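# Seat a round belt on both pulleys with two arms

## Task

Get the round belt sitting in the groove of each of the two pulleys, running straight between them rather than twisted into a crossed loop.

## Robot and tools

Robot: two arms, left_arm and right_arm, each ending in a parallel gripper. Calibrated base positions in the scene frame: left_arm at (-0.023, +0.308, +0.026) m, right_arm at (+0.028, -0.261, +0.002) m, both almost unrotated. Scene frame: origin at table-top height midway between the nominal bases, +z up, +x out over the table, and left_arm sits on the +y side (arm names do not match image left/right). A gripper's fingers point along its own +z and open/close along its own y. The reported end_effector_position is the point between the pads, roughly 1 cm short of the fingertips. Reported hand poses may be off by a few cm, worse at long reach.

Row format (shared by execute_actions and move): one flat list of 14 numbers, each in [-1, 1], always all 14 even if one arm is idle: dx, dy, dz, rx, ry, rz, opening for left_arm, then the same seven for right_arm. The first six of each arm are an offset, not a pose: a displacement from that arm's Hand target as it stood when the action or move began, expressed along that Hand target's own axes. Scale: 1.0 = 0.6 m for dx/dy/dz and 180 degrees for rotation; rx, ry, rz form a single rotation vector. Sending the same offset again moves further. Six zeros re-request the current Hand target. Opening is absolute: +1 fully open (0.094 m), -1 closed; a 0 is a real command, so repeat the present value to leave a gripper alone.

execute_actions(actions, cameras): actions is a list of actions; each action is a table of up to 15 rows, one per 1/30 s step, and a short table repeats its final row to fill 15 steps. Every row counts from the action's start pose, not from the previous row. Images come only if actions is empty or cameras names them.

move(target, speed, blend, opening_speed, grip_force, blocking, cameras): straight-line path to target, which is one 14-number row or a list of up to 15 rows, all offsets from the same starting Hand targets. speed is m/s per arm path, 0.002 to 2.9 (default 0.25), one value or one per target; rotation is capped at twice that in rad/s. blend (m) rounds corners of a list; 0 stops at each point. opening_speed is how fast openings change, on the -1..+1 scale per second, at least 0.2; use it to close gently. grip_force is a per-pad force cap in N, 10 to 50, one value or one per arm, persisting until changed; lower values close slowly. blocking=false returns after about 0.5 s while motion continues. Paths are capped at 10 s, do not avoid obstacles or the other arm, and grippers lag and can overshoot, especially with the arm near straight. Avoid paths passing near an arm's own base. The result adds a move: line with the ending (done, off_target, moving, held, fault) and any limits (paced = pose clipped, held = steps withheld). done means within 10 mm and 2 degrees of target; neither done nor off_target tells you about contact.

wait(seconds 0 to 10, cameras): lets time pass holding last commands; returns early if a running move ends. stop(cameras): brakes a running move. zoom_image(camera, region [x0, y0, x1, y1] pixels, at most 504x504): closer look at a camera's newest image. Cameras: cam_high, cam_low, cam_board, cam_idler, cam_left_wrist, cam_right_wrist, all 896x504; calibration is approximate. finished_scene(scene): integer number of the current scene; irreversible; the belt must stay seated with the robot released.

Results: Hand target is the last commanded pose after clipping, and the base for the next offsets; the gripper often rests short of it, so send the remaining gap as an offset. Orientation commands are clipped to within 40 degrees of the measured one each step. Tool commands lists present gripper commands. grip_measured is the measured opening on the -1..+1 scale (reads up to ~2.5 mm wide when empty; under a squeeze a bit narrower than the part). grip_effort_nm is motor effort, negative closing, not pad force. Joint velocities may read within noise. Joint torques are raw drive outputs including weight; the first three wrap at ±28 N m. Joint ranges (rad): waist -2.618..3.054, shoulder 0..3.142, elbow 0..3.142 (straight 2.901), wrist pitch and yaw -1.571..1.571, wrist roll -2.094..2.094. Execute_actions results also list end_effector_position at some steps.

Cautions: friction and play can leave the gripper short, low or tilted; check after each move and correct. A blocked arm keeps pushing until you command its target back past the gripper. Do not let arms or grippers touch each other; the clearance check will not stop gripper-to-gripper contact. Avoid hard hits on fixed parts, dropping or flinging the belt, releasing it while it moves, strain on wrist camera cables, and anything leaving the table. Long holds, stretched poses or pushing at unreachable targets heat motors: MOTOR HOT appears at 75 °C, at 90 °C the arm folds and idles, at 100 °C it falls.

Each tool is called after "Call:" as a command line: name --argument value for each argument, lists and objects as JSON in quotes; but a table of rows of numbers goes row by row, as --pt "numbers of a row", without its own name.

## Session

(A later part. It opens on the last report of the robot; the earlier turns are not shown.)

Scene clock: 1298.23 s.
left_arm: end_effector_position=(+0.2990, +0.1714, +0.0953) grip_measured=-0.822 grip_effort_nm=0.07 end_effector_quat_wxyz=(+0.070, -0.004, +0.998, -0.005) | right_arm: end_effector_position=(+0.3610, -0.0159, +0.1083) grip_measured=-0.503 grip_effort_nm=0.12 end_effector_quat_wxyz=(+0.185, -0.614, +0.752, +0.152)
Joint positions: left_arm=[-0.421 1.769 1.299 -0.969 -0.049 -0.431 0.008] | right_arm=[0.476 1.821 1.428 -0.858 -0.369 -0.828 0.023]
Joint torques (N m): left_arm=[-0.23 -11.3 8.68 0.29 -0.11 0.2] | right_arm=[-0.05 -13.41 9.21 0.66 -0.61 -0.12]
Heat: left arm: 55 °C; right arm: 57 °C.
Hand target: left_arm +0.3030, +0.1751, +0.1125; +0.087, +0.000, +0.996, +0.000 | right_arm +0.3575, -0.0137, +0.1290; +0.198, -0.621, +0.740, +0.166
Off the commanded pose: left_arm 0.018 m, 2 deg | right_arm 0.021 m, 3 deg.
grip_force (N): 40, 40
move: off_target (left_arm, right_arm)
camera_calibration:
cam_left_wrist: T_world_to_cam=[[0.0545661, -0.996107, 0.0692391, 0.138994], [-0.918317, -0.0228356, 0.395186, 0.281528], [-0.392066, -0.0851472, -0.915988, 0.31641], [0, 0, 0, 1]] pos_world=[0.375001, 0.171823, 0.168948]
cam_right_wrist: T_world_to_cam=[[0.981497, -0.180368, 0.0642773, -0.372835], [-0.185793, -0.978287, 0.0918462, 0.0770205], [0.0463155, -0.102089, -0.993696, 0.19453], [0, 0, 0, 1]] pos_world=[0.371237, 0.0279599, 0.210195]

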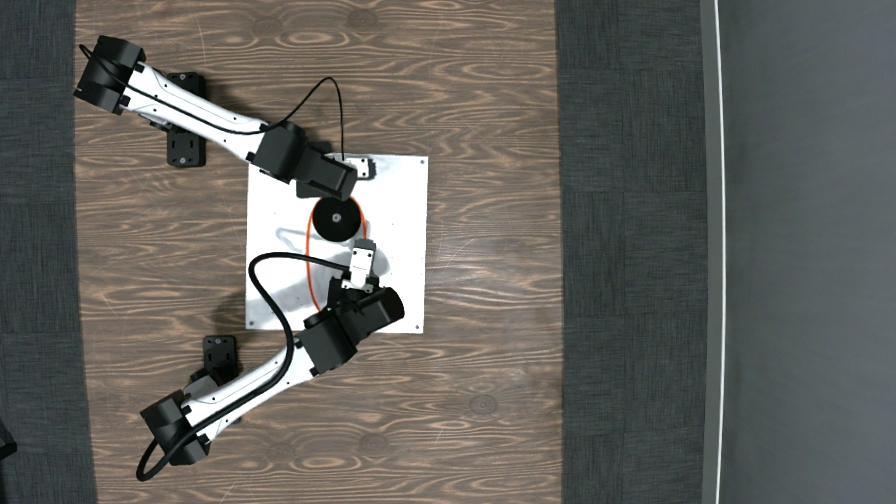

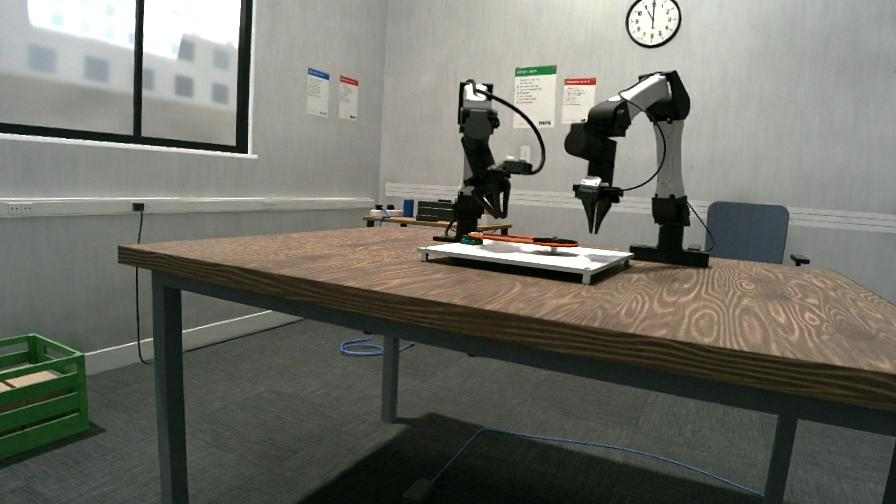

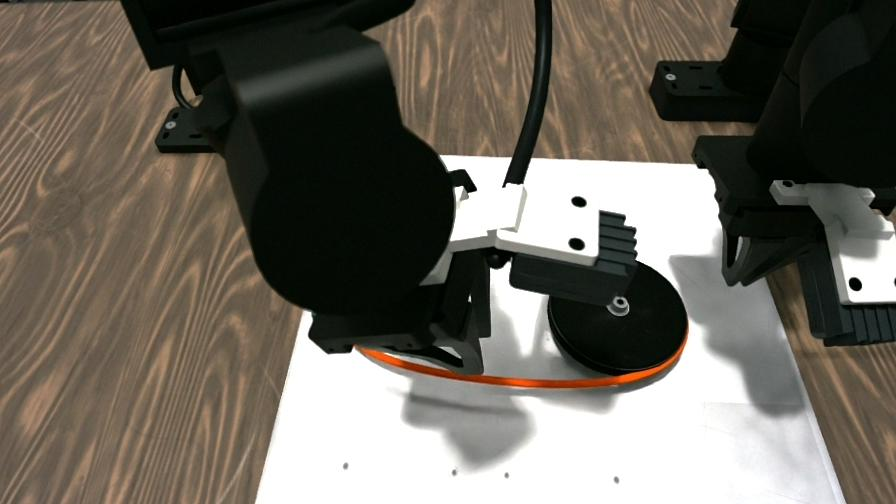

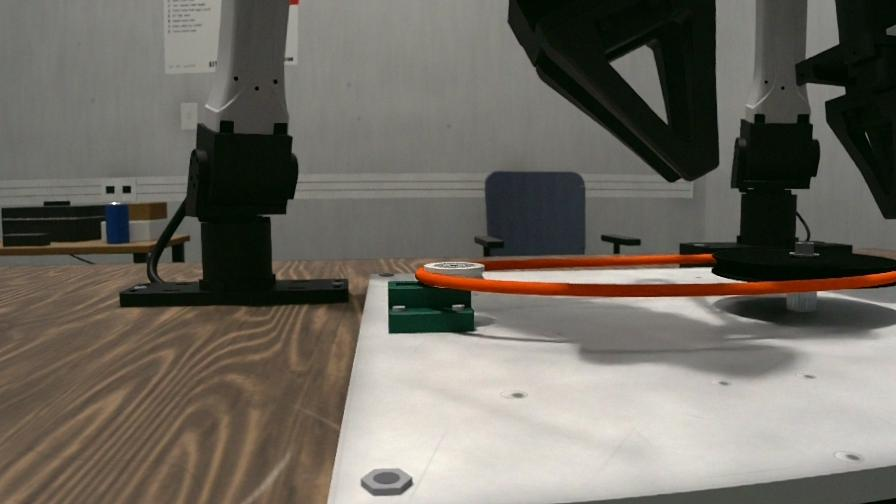

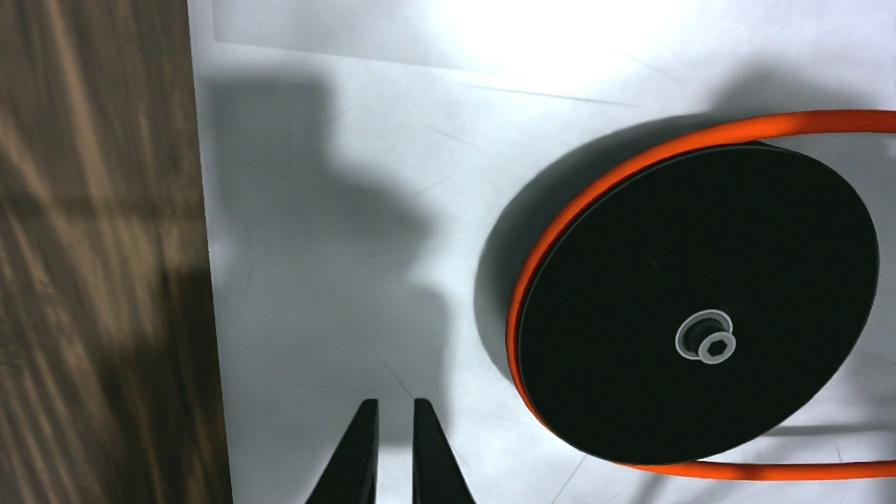

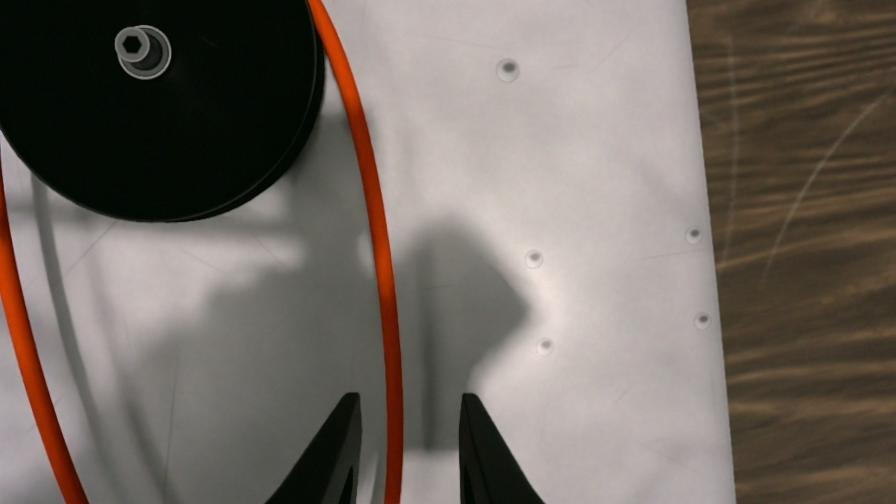

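Call:
move --pt "-0.03 0.03 -0.08 0 0 0 -0.5 -0.03 0.0 -0.15 0 0 0 -0.5" --speed 0.15 --cameras '["all"]'

Call:
zoom_image --camera "cam_idler" --region '[700, 200, 896, 320]'

Call:
zoom_image --camera "cam_idler" --region '[390, 230, 510, 300]'

Call:
zoom_image --camera "cam_low" --region '[450, 220, 600, 270]'

Call:
zoom_image --camera "cam_left_wrist" --region '[440, 50, 896, 504]'

Scene clock: 1317.13 s.
left_arm: end_effector_position=(+0.3120, +0.1894, +0.1461) grip_measured=-0.502 grip_effort_nm=0.11 end_effector_quat_wxyz=(+0.073, -0.004, +0.997, -0.002) | right_arm: end_effector_position=(+0.3595, -0.0439, +0.2005) grip_measured=-0.503 grip_effort_nm=0.12 end_effector_quat_wxyz=(+0.190, -0.615, +0.751, +0.151)
Joint positions: left_arm=[-0.359 1.759 1.489 -1.162 -0.049 -0.37 0.023] | right_arm=[0.406 1.776 1.741 -1.233 -0.391 -0.9 0.023]
Joint torques (N m): left_arm=[-0.12 -11.32 8.83 0.3 -0.02 0.22] | right_arm=[-0.1 -11.47 8.99 0.64 -0.63 -0.13]
Heat: left arm: 56 °C; right arm: 55 °C.
Hand target: left_arm +0.3124, +0.1930, +0.1629; +0.087, +0.000, +0.996, +0.000 | right_arm +0.3523, -0.0426, +0.2158; +0.198, -0.621, +0.740, +0.167
Off the commanded pose: left_arm 0.017 m, 2 deg | right_arm 0.017 m, 3 deg.
grip_force (N): 40, 40
move: off_target (left_arm, right_arm)
camera_calibration:
cam_left_wrist: T_world_to_cam=[[0.0548099, -0.996476, 0.0634909, 0.153536], [-0.920983, -0.0258887, 0.388742, 0.276168], [-0.385728, -0.0797809, -0.919157, 0.367032], [0, 0, 0, 1]] pos_world=[0.387505, 0.189427, 0.220253]
cam_right_wrist: T_world_to_cam=[[0.980929, -0.180544, 0.0719934, -0.383738], [-0.186457, -0.978673, 0.0862159, 0.0422252], [0.0548922, -0.0979953, -0.993672, 0.280575], [0, 0, 0, 1]] pos_world=[0.368891, -0.000461885, 0.302786]

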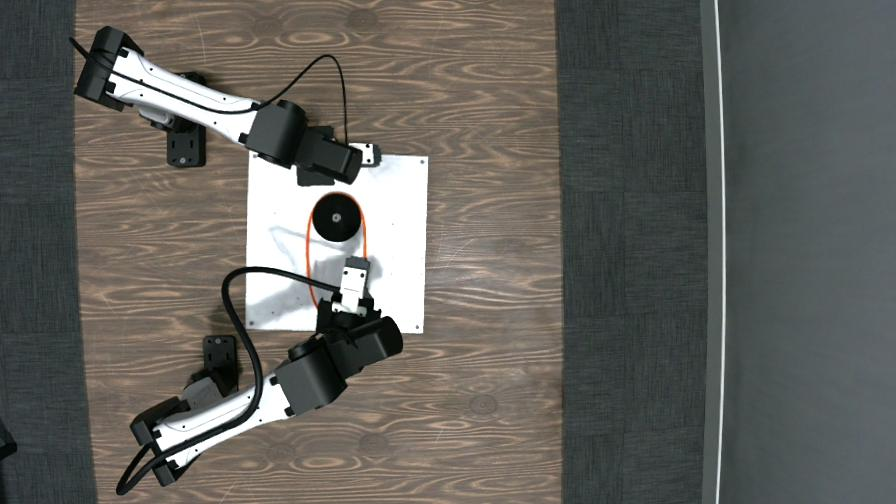

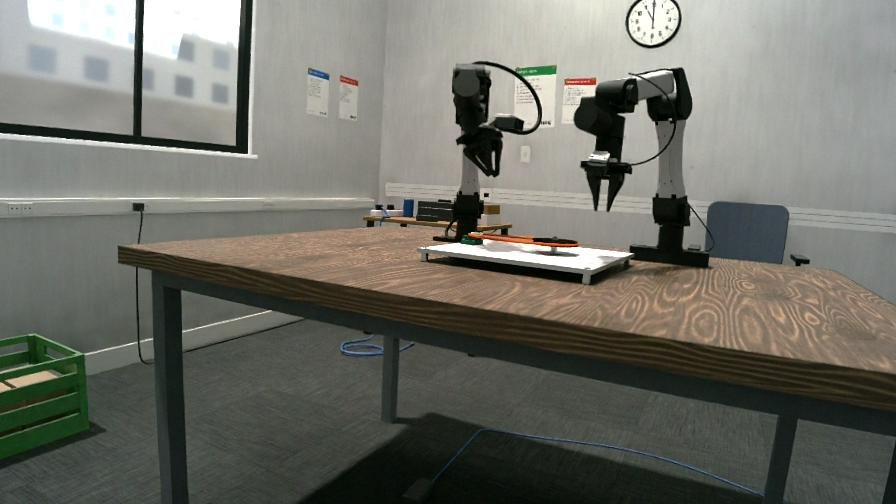

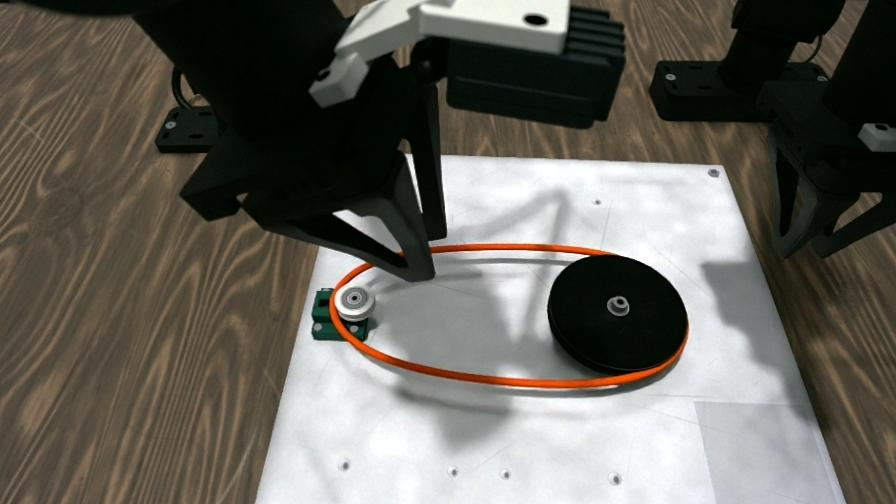

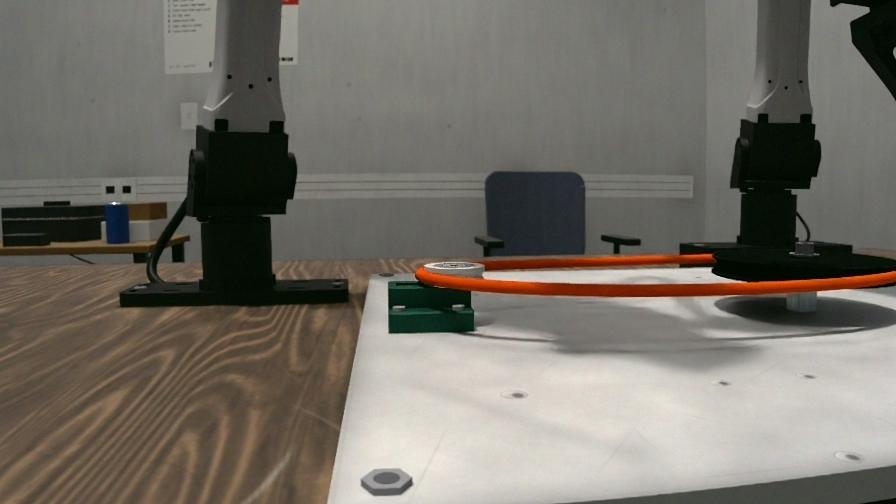

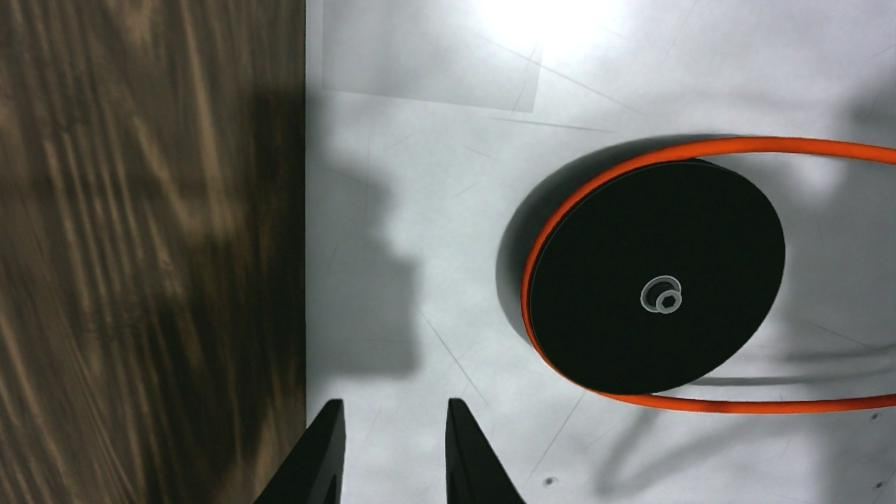

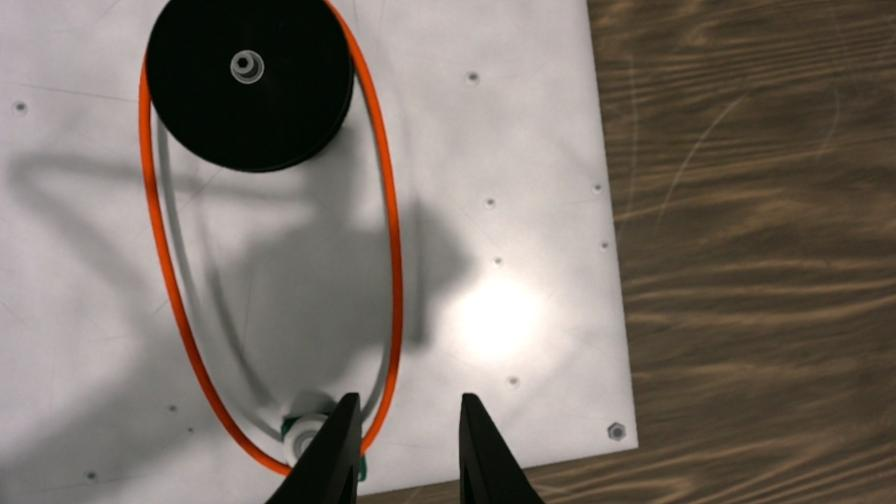

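Scaled by 2.571 from the camera's 896x504 image, which has a finer 1280x720 frame.

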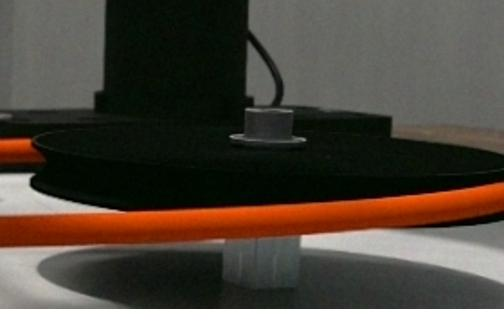

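Scaled by 4.200 from the camera's 896x504 image, which has a finer 1280x720 frame.

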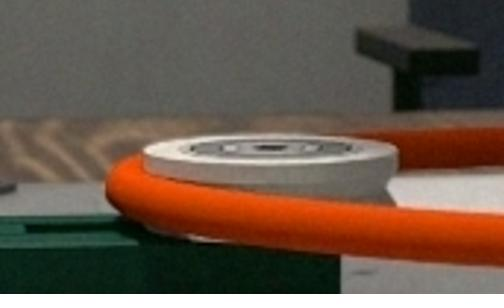

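Scaled by 3.360 from the camera's 896x504 image, which has a finer 1280x720 frame.

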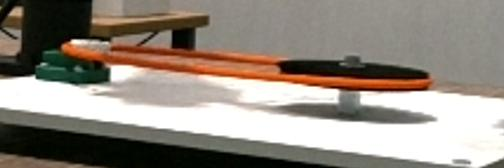

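Scaled by 1.105 from the camera's 896x504 image, which has a finer 1280x720 frame.

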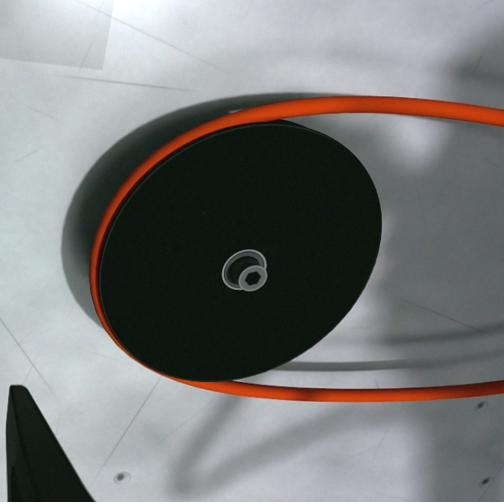

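Call:
zoom_image --camera "cam_board" --region '[300, 260, 430, 370]'

Call:
zoom_image --camera "cam_board" --region '[530, 240, 710, 400]'

Call:
zoom_image --camera "cam_idler" --region '[760, 230, 896, 310]'

Scaled by 3.877 from the camera's 896x504 image, which has a finer 1280x720 frame.

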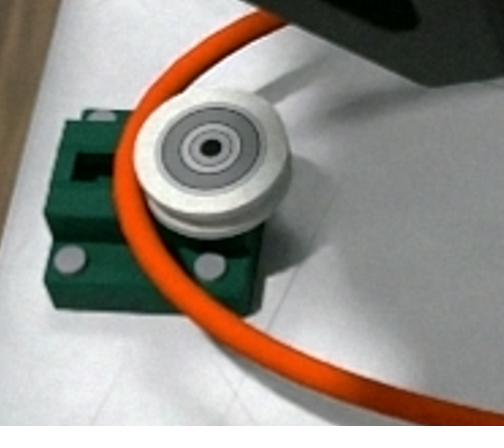

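Scaled by 2.800 from the camera's 896x504 image, which has a finer 1280x720 frame.

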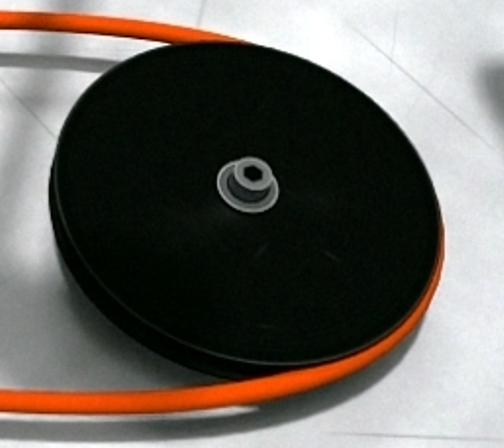

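Scaled by 3.706 from the camera's 896x504 image, which has a finer 1280x720 frame.

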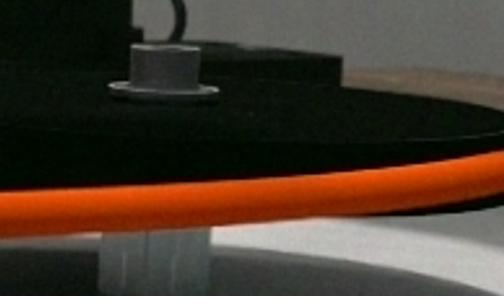

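Call:
move --pt "0 0 0 0 0 0 -0.5 0.013 0.0082 0.2248 0 0 0 -0.35" --speed 0.15 --cameras '["cam_idler","cam_right_wrist"]'

Scene clock: 1350.87 s.
left_arm: end_effector_position=(+0.3116, +0.1896, +0.1460) grip_measured=-0.502 grip_effort_nm=0.11 end_effector_quat_wxyz=(+0.073, -0.004, +0.997, -0.002) | right_arm: end_effector_position=(+0.3533, +0.0134, +0.1022) grip_measured=-0.353 grip_effort_nm=0.12 end_effector_quat_wxyz=(+0.191, -0.621, +0.741, +0.170)
Joint positions: left_arm=[-0.359 1.759 1.489 -1.164 -0.049 -0.37 0.023] | right_arm=[0.538 1.849 1.426 -0.8 -0.391 -0.782 0.03]
Joint torques (N m): left_arm=[-0.05 -11.56 9.05 0.32 -0.03 0.26] | right_arm=[1.1 -9.21 5.65 1.64 -0.12 0.2]
Heat: left arm: 54 °C; right arm: 51 °C.
Hand target: left_arm +0.3124, +0.1930, +0.1629; +0.087, +0.000, +0.996, +0.000 | right_arm +0.3579, +0.0180, +0.0952; +0.198, -0.621, +0.740, +0.166
Off the commanded pose: left_arm 0.017 m, 2 deg | right_arm 0.010 m, 1 deg.
grip_force (N): 40, 40
move: off_target (left_arm)
camera_calibration:
cam_right_wrist: T_world_to_cam=[[0.98674, -0.154077, 0.0510329, -0.360507], [-0.156973, -0.985859, 0.0586575, 0.0980599], [0.0412735, -0.0658905, -0.996973, 0.193463], [0, 0, 0, 1]] pos_world=[0.363134, 0.0538749, 0.205524]
Images, in order (width x height): cam_idler 896x504, cam_right_wrist 896x504.

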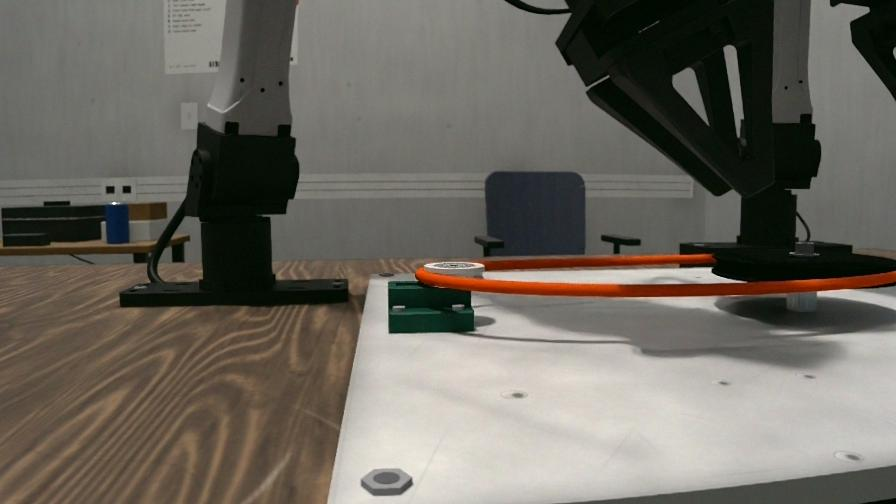

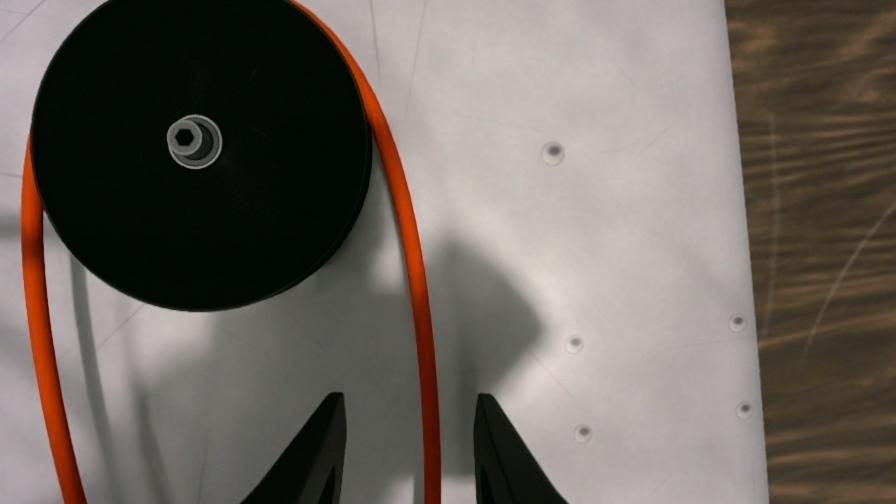

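Call:
move --pt "0 0 0 0 0 0 -0.5 0.0372 -0.0045 0.0728 0 0 0 -0.35" --speed 0.08 --cameras '["cam_idler","cam_right_wrist"]'

Call:
zoom_image --camera "cam_idler" --region '[620, 160, 896, 340]'

Scene clock: 1362.03 s.
left_arm: end_effector_position=(+0.3116, +0.1896, +0.1460) grip_measured=-0.502 grip_effort_nm=0.11 end_effector_quat_wxyz=(+0.073, -0.004, +0.997, -0.002) | right_arm: end_effector_position=(+0.3580, +0.0162, +0.0549) grip_measured=-0.353 grip_effort_nm=0.12 end_effector_quat_wxyz=(+0.193, -0.621, +0.740, +0.169)
Joint positions: left_arm=[-0.359 1.759 1.489 -1.164 -0.049 -0.37 0.023] | right_arm=[0.538 1.914 1.316 -0.621 -0.391 -0.782 0.03]
Joint torques (N m): left_arm=[0.09 -11.44 8.85 0.24 0.01 0.23] | right_arm=[1.01 -9.24 5.34 1.65 -0.12 0.21]
Heat: left arm: 54 °C; right arm: 49 °C.
Hand target: left_arm +0.3124, +0.1930, +0.1629; +0.087, +0.000, +0.996, +0.000 | right_arm +0.3610, +0.0200, +0.0462; +0.198, -0.621, +0.740, +0.167
Off the commanded pose: left_arm 0.017 m, 2 deg | right_arm 0.010 m, 1 deg.
grip_force (N): 40, 40
move: off_target (left_arm)
camera_calibration:
cam_right_wrist: T_world_to_cam=[[0.986523, -0.154212, 0.0546981, -0.362419], [-0.15721, -0.986002, 0.0555439, 0.104633], [0.0453669, -0.0633944, -0.996957, 0.144847], [0, 0, 0, 1]] pos_world=[0.367413, 0.0564618, 0.158418]
Images, in order (width x height): cam_idler 896x504, cam_right_wrist 896x504.

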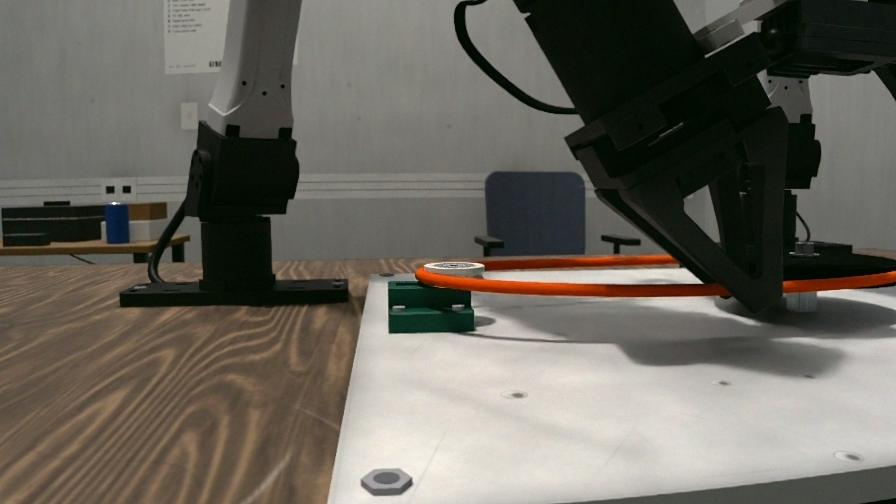

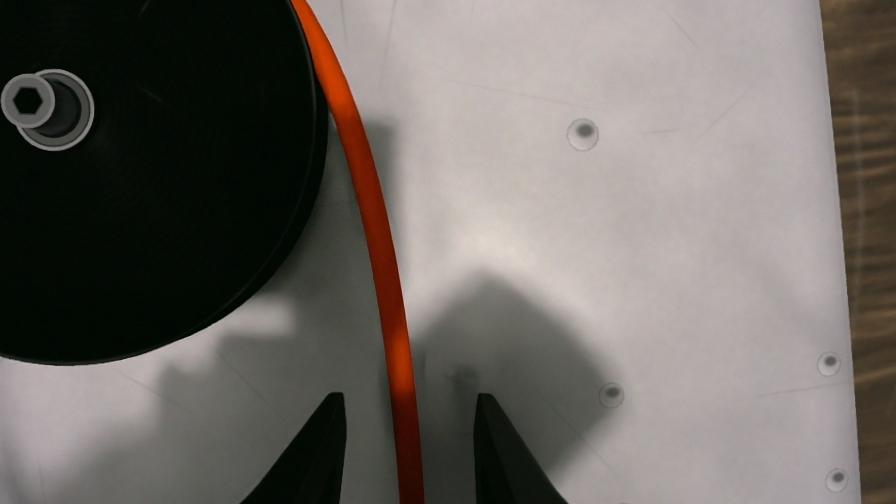

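Scaled by 1.826 from the camera's 896x504 image, which has a finer 1280x720 frame.

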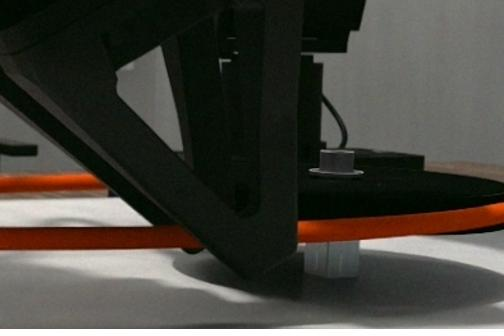

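Call:
move --pt "0 0 0 0 0 0 -0.5 0 0 0 0 0 0 -1" --pt "0 0 0 0 0 0 -0.5 -0.0092 0.0055 -0.021 0 0 0 -1" --speed 0.05 --opening_speed 0.4 --cameras '["cam_idler","cam_right_wrist","cam_left_wrist"]'

Call:
zoom_image --camera "cam_idler" --region '[620, 160, 896, 340]'

Call:
zoom_image --camera "cam_idler" --region '[390, 230, 510, 300]'

Scene clock: 1374.70 s.
left_arm: end_effector_position=(+0.3116, +0.1896, +0.1460) grip_measured=-0.502 grip_effort_nm=0.11 end_effector_quat_wxyz=(+0.073, -0.004, +0.997, -0.002) | right_arm: end_effector_position=(+0.3580, +0.0162, +0.0549) grip_measured=-0.903 grip_effort_nm=-0.88 end_effector_quat_wxyz=(+0.193, -0.621, +0.740, +0.169)
Joint positions: left_arm=[-0.359 1.759 1.489 -1.164 -0.049 -0.37 0.023] | right_arm=[0.538 1.914 1.316 -0.621 -0.391 -0.782 0.005]
Joint torques (N m): left_arm=[0.13 -11.3 8.87 0.31 -0.02 0.24] | right_arm=[1.25 -12.3 6.67 1.19 -0.11 0.22]
Heat: left arm: 54 °C; right arm: 46 °C.
Hand target: left_arm +0.3124, +0.1930, +0.1629; +0.087, +0.000, +0.996, +0.000 | right_arm +0.3575, +0.0191, +0.0598; +0.198, -0.621, +0.740, +0.167
Off the commanded pose: left_arm 0.017 m, 2 deg | right_arm 0.006 m, 1 deg.
grip_force (N): 40, 40
move: off_target (left_arm)
camera_calibration:
cam_left_wrist: T_world_to_cam=[[0.0548949, -0.996511, 0.0628698, 0.15377], [-0.920395, -0.0260894, 0.390118, 0.27557], [-0.387116, -0.0792806, -0.918616, 0.367102], [0, 0, 0, 1]] pos_world=[0.387304, 0.189527, 0.220054]
cam_right_wrist: T_world_to_cam=[[0.986523, -0.154212, 0.0546981, -0.362419], [-0.15721, -0.986002, 0.0555439, 0.104633], [0.0453669, -0.0633944, -0.996957, 0.144847], [0, 0, 0, 1]] pos_world=[0.367413, 0.0564618, 0.158418]
Images, in order (width x height): cam_idler 896x504, cam_left_wrist 896x504, cam_right_wrist 896x504.

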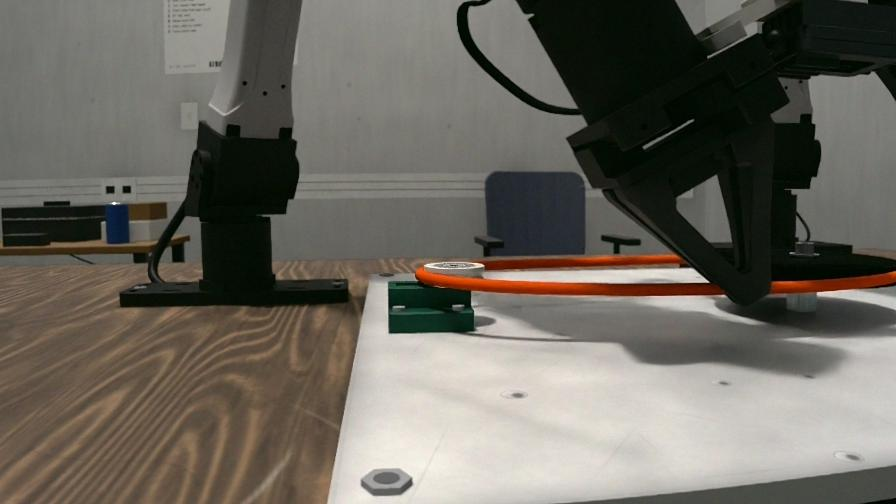

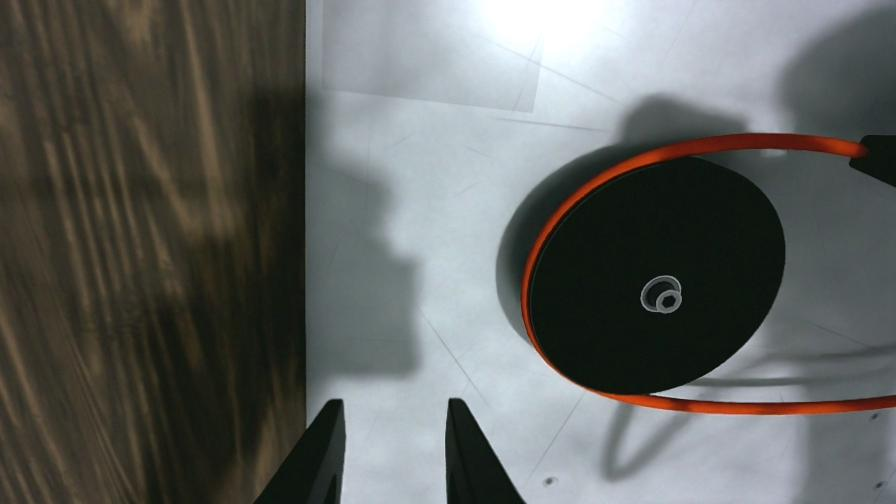

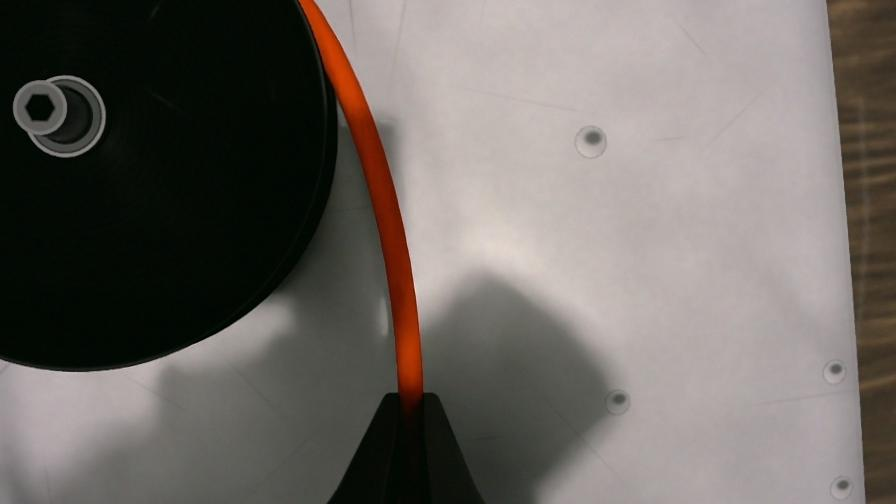

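Scaled by 1.826 from the camera's 896x504 image, which has a finer 1280x720 frame.

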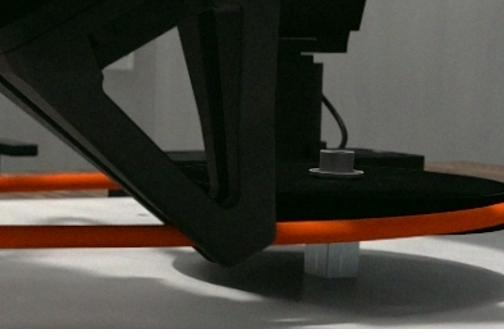

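Scaled by 4.200 from the camera's 896x504 image, which has a finer 1280x720 frame.

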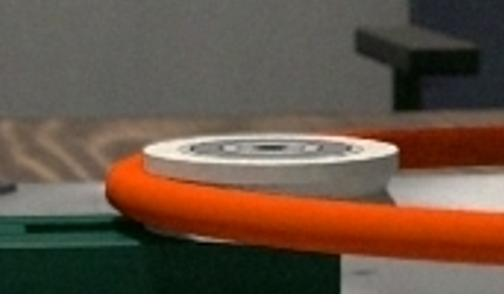

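Call:
move --pt "0 0 0 0 0 0 -0.5 -0.0092 0.004 -0.016 0 0 0 -1" --speed 0.05 --cameras '["cam_idler","cam_right_wrist","cam_left_wrist"]'

Call:
zoom_image --camera "cam_idler" --region '[620, 160, 896, 340]'

Call:
zoom_image --camera "cam_idler" --region '[390, 230, 510, 300]'

Scene clock: 1384.47 s.
left_arm: end_effector_position=(+0.3116, +0.1896, +0.1460) grip_measured=-0.502 grip_effort_nm=0.11 end_effector_quat_wxyz=(+0.073, -0.004, +0.997, -0.002) | right_arm: end_effector_position=(+0.3566, +0.0179, +0.0549) grip_measured=-0.903 grip_effort_nm=-0.88 end_effector_quat_wxyz=(+0.193, -0.623, +0.739, +0.170)
Joint positions: left_arm=[-0.359 1.759 1.489 -1.164 -0.049 -0.37 0.023] | right_arm=[0.543 1.914 1.316 -0.621 -0.391 -0.782 0.005]
Joint torques (N m): left_arm=[-0.24 -11.4 8.83 0.32 -0.03 0.21] | right_arm=[1.18 -14.38 8.13 0.83 -0.1 0.22]
Heat: left arm: 54 °C; right arm: 46 °C.
Hand target: left_arm +0.3124, +0.1930, +0.1629; +0.087, +0.000, +0.996, +0.000 | right_arm +0.3552, +0.0194, +0.0709; +0.198, -0.621, +0.740, +0.166
Off the commanded pose: left_arm 0.017 m, 2 deg | right_arm 0.016 m, 1 deg.
grip_force (N): 40, 40
move: off_target (left_arm, right_arm)
camera_calibration:
cam_left_wrist: T_world_to_cam=[[0.0548949, -0.996511, 0.0628698, 0.15377], [-0.920395, -0.0260894, 0.390118, 0.27557], [-0.387116, -0.0792806, -0.918616, 0.367102], [0, 0, 0, 1]] pos_world=[0.387304, 0.189527, 0.220054]
cam_right_wrist: T_world_to_cam=[[0.987291, -0.149229, 0.0546502, -0.361153], [-0.152228, -0.986781, 0.0555838, 0.104277], [0.0456331, -0.0631967, -0.996957, 0.144918], [0, 0, 0, 1]] pos_world=[0.365824, 0.0581621, 0.158418]
Images, in order (width x height): cam_idler 896x504, cam_left_wrist 896x504, cam_right_wrist 896x504.

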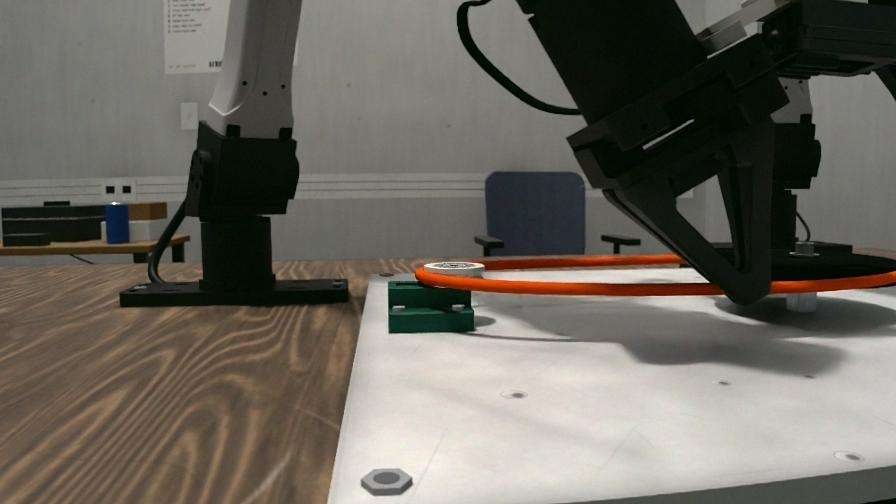

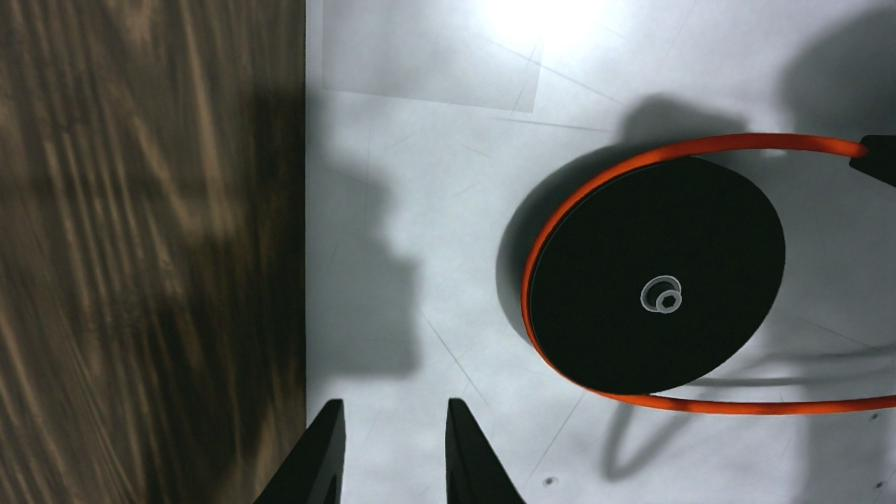

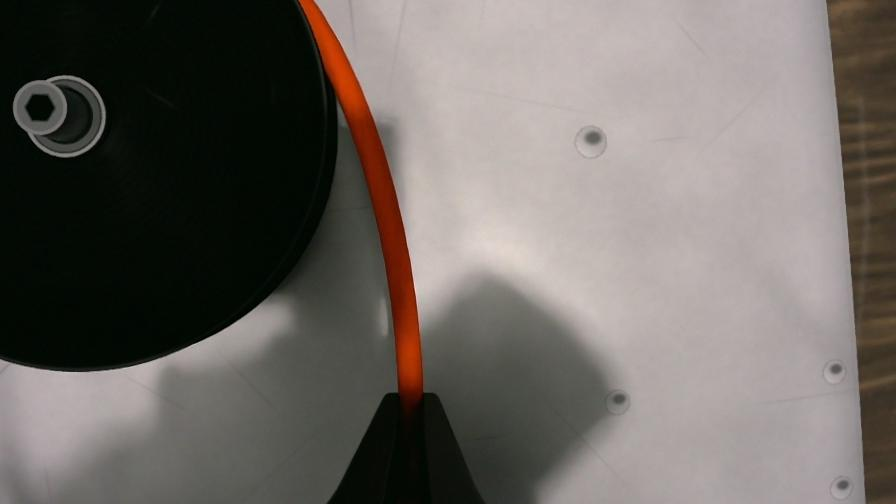

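Scaled by 1.826 from the camera's 896x504 image, which has a finer 1280x720 frame.

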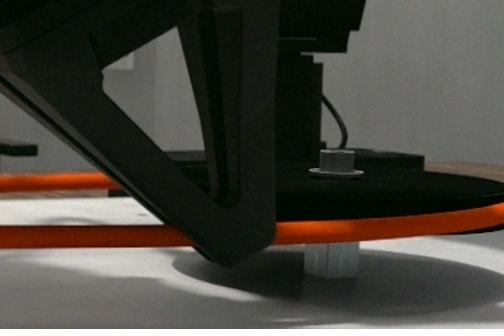

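Scaled by 4.200 from the camera's 896x504 image, which has a finer 1280x720 frame.

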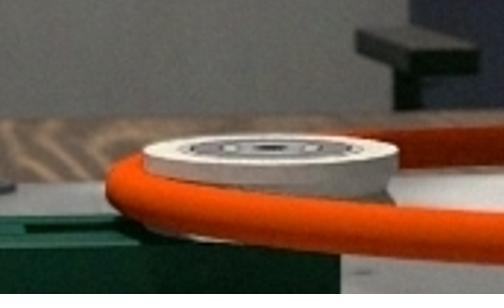

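Call:
move --pt "0 0 0 0 0 0 -0.5 -0.0092 0.0 -0.016 0 0 0 -1" --speed 0.05 --cameras '["cam_idler","cam_right_wrist","cam_left_wrist"]'

Call:
zoom_image --camera "cam_idler" --region '[620, 160, 896, 340]'

Call:
zoom_image --camera "cam_idler" --region '[390, 230, 510, 300]'

Scene clock: 1393.57 s.
left_arm: end_effector_position=(+0.3116, +0.1896, +0.1460) grip_measured=-0.502 grip_effort_nm=0.11 end_effector_quat_wxyz=(+0.073, -0.004, +0.997, -0.002) | right_arm: end_effector_position=(+0.3554, +0.0171, +0.0616) grip_measured=-0.903 grip_effort_nm=-0.87 end_effector_quat_wxyz=(+0.190, -0.623, +0.740, +0.170)
Joint positions: left_arm=[-0.359 1.759 1.489 -1.164 -0.049 -0.37 0.023] | right_arm=[0.543 1.905 1.334 -0.654 -0.391 -0.782 0.005]
Joint torques (N m): left_arm=[-0.1 -11.12 8.79 0.28 -0.01 0.23] | right_arm=[1.18 -14.67 9.09 0.74 -0.1 0.22]
Heat: left arm: 54 °C; right arm: 46 °C.
Hand target: left_arm +0.3124, +0.1930, +0.1629; +0.087, +0.000, +0.996, +0.000 | right_arm +0.3552, +0.0194, +0.0820; +0.198, -0.621, +0.740, +0.166
Off the commanded pose: left_arm 0.017 m, 2 deg | right_arm 0.020 m, 1 deg.
grip_force (N): 40, 40
move: off_target (left_arm, right_arm)
camera_calibration:
cam_left_wrist: T_world_to_cam=[[0.0548949, -0.996511, 0.0628698, 0.15377], [-0.920395, -0.0260894, 0.390118, 0.27557], [-0.387116, -0.0792806, -0.918616, 0.367102], [0, 0, 0, 1]] pos_world=[0.387304, 0.189527, 0.220054]
cam_right_wrist: T_world_to_cam=[[0.987579, -0.149079, 0.0496376, -0.360289], [-0.151938, -0.986574, 0.0598942, 0.102622], [0.0400421, -0.0666921, -0.99697, 0.153654], [0, 0, 0, 1]] pos_world=[0.365253, 0.0577803, 0.164926]
Images, in order (width x height): cam_idler 896x504, cam_left_wrist 896x504, cam_right_wrist 896x504.

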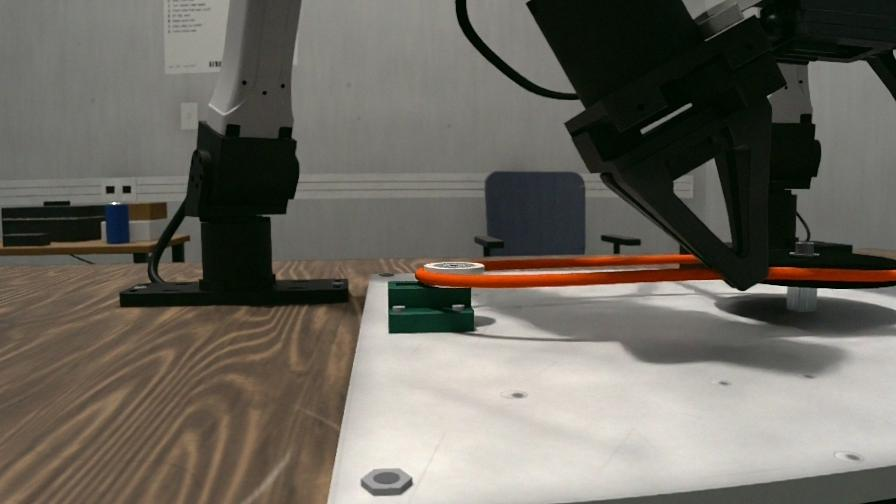

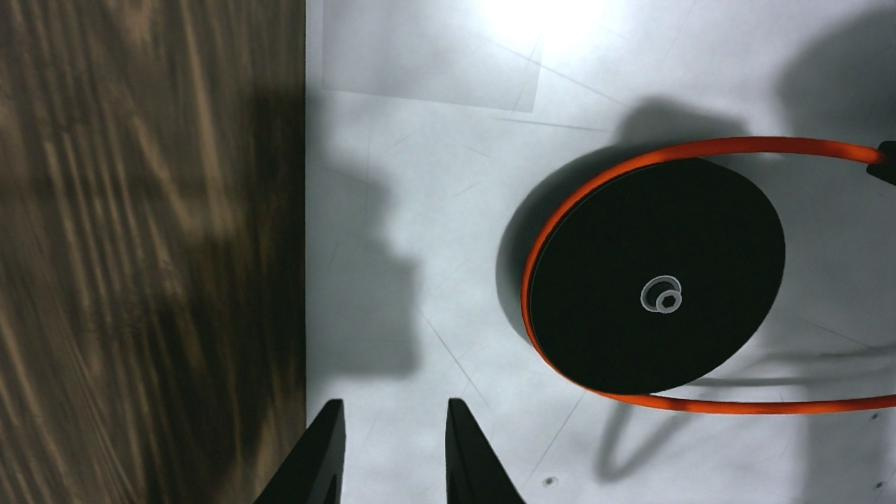

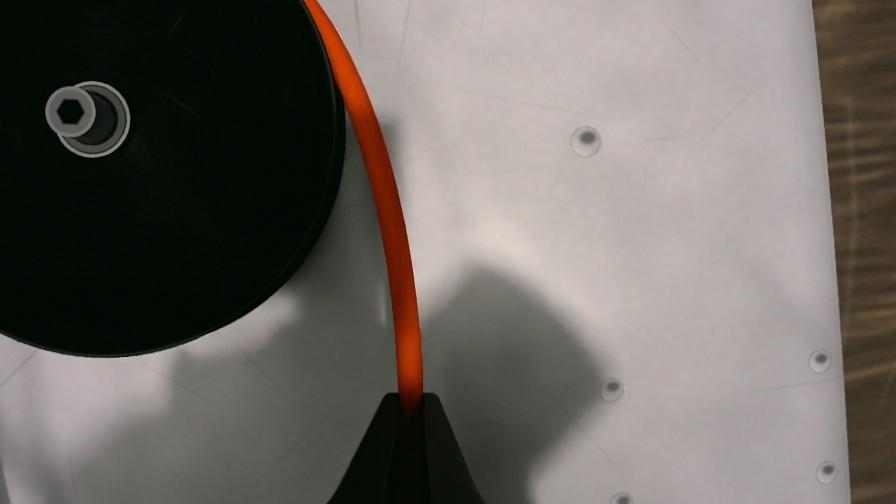

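Scaled by 1.826 from the camera's 896x504 image, which has a finer 1280x720 frame.

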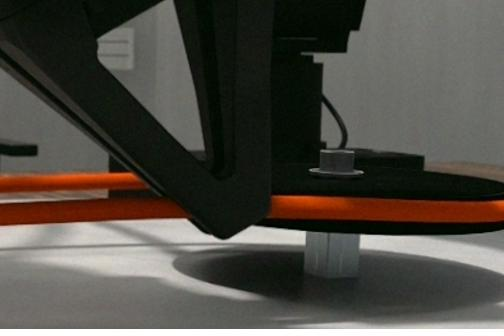

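Scaled by 4.200 from the camera's 896x504 image, which has a finer 1280x720 frame.

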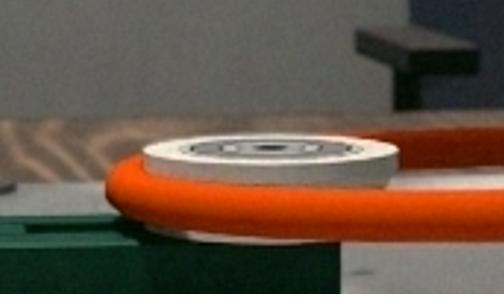

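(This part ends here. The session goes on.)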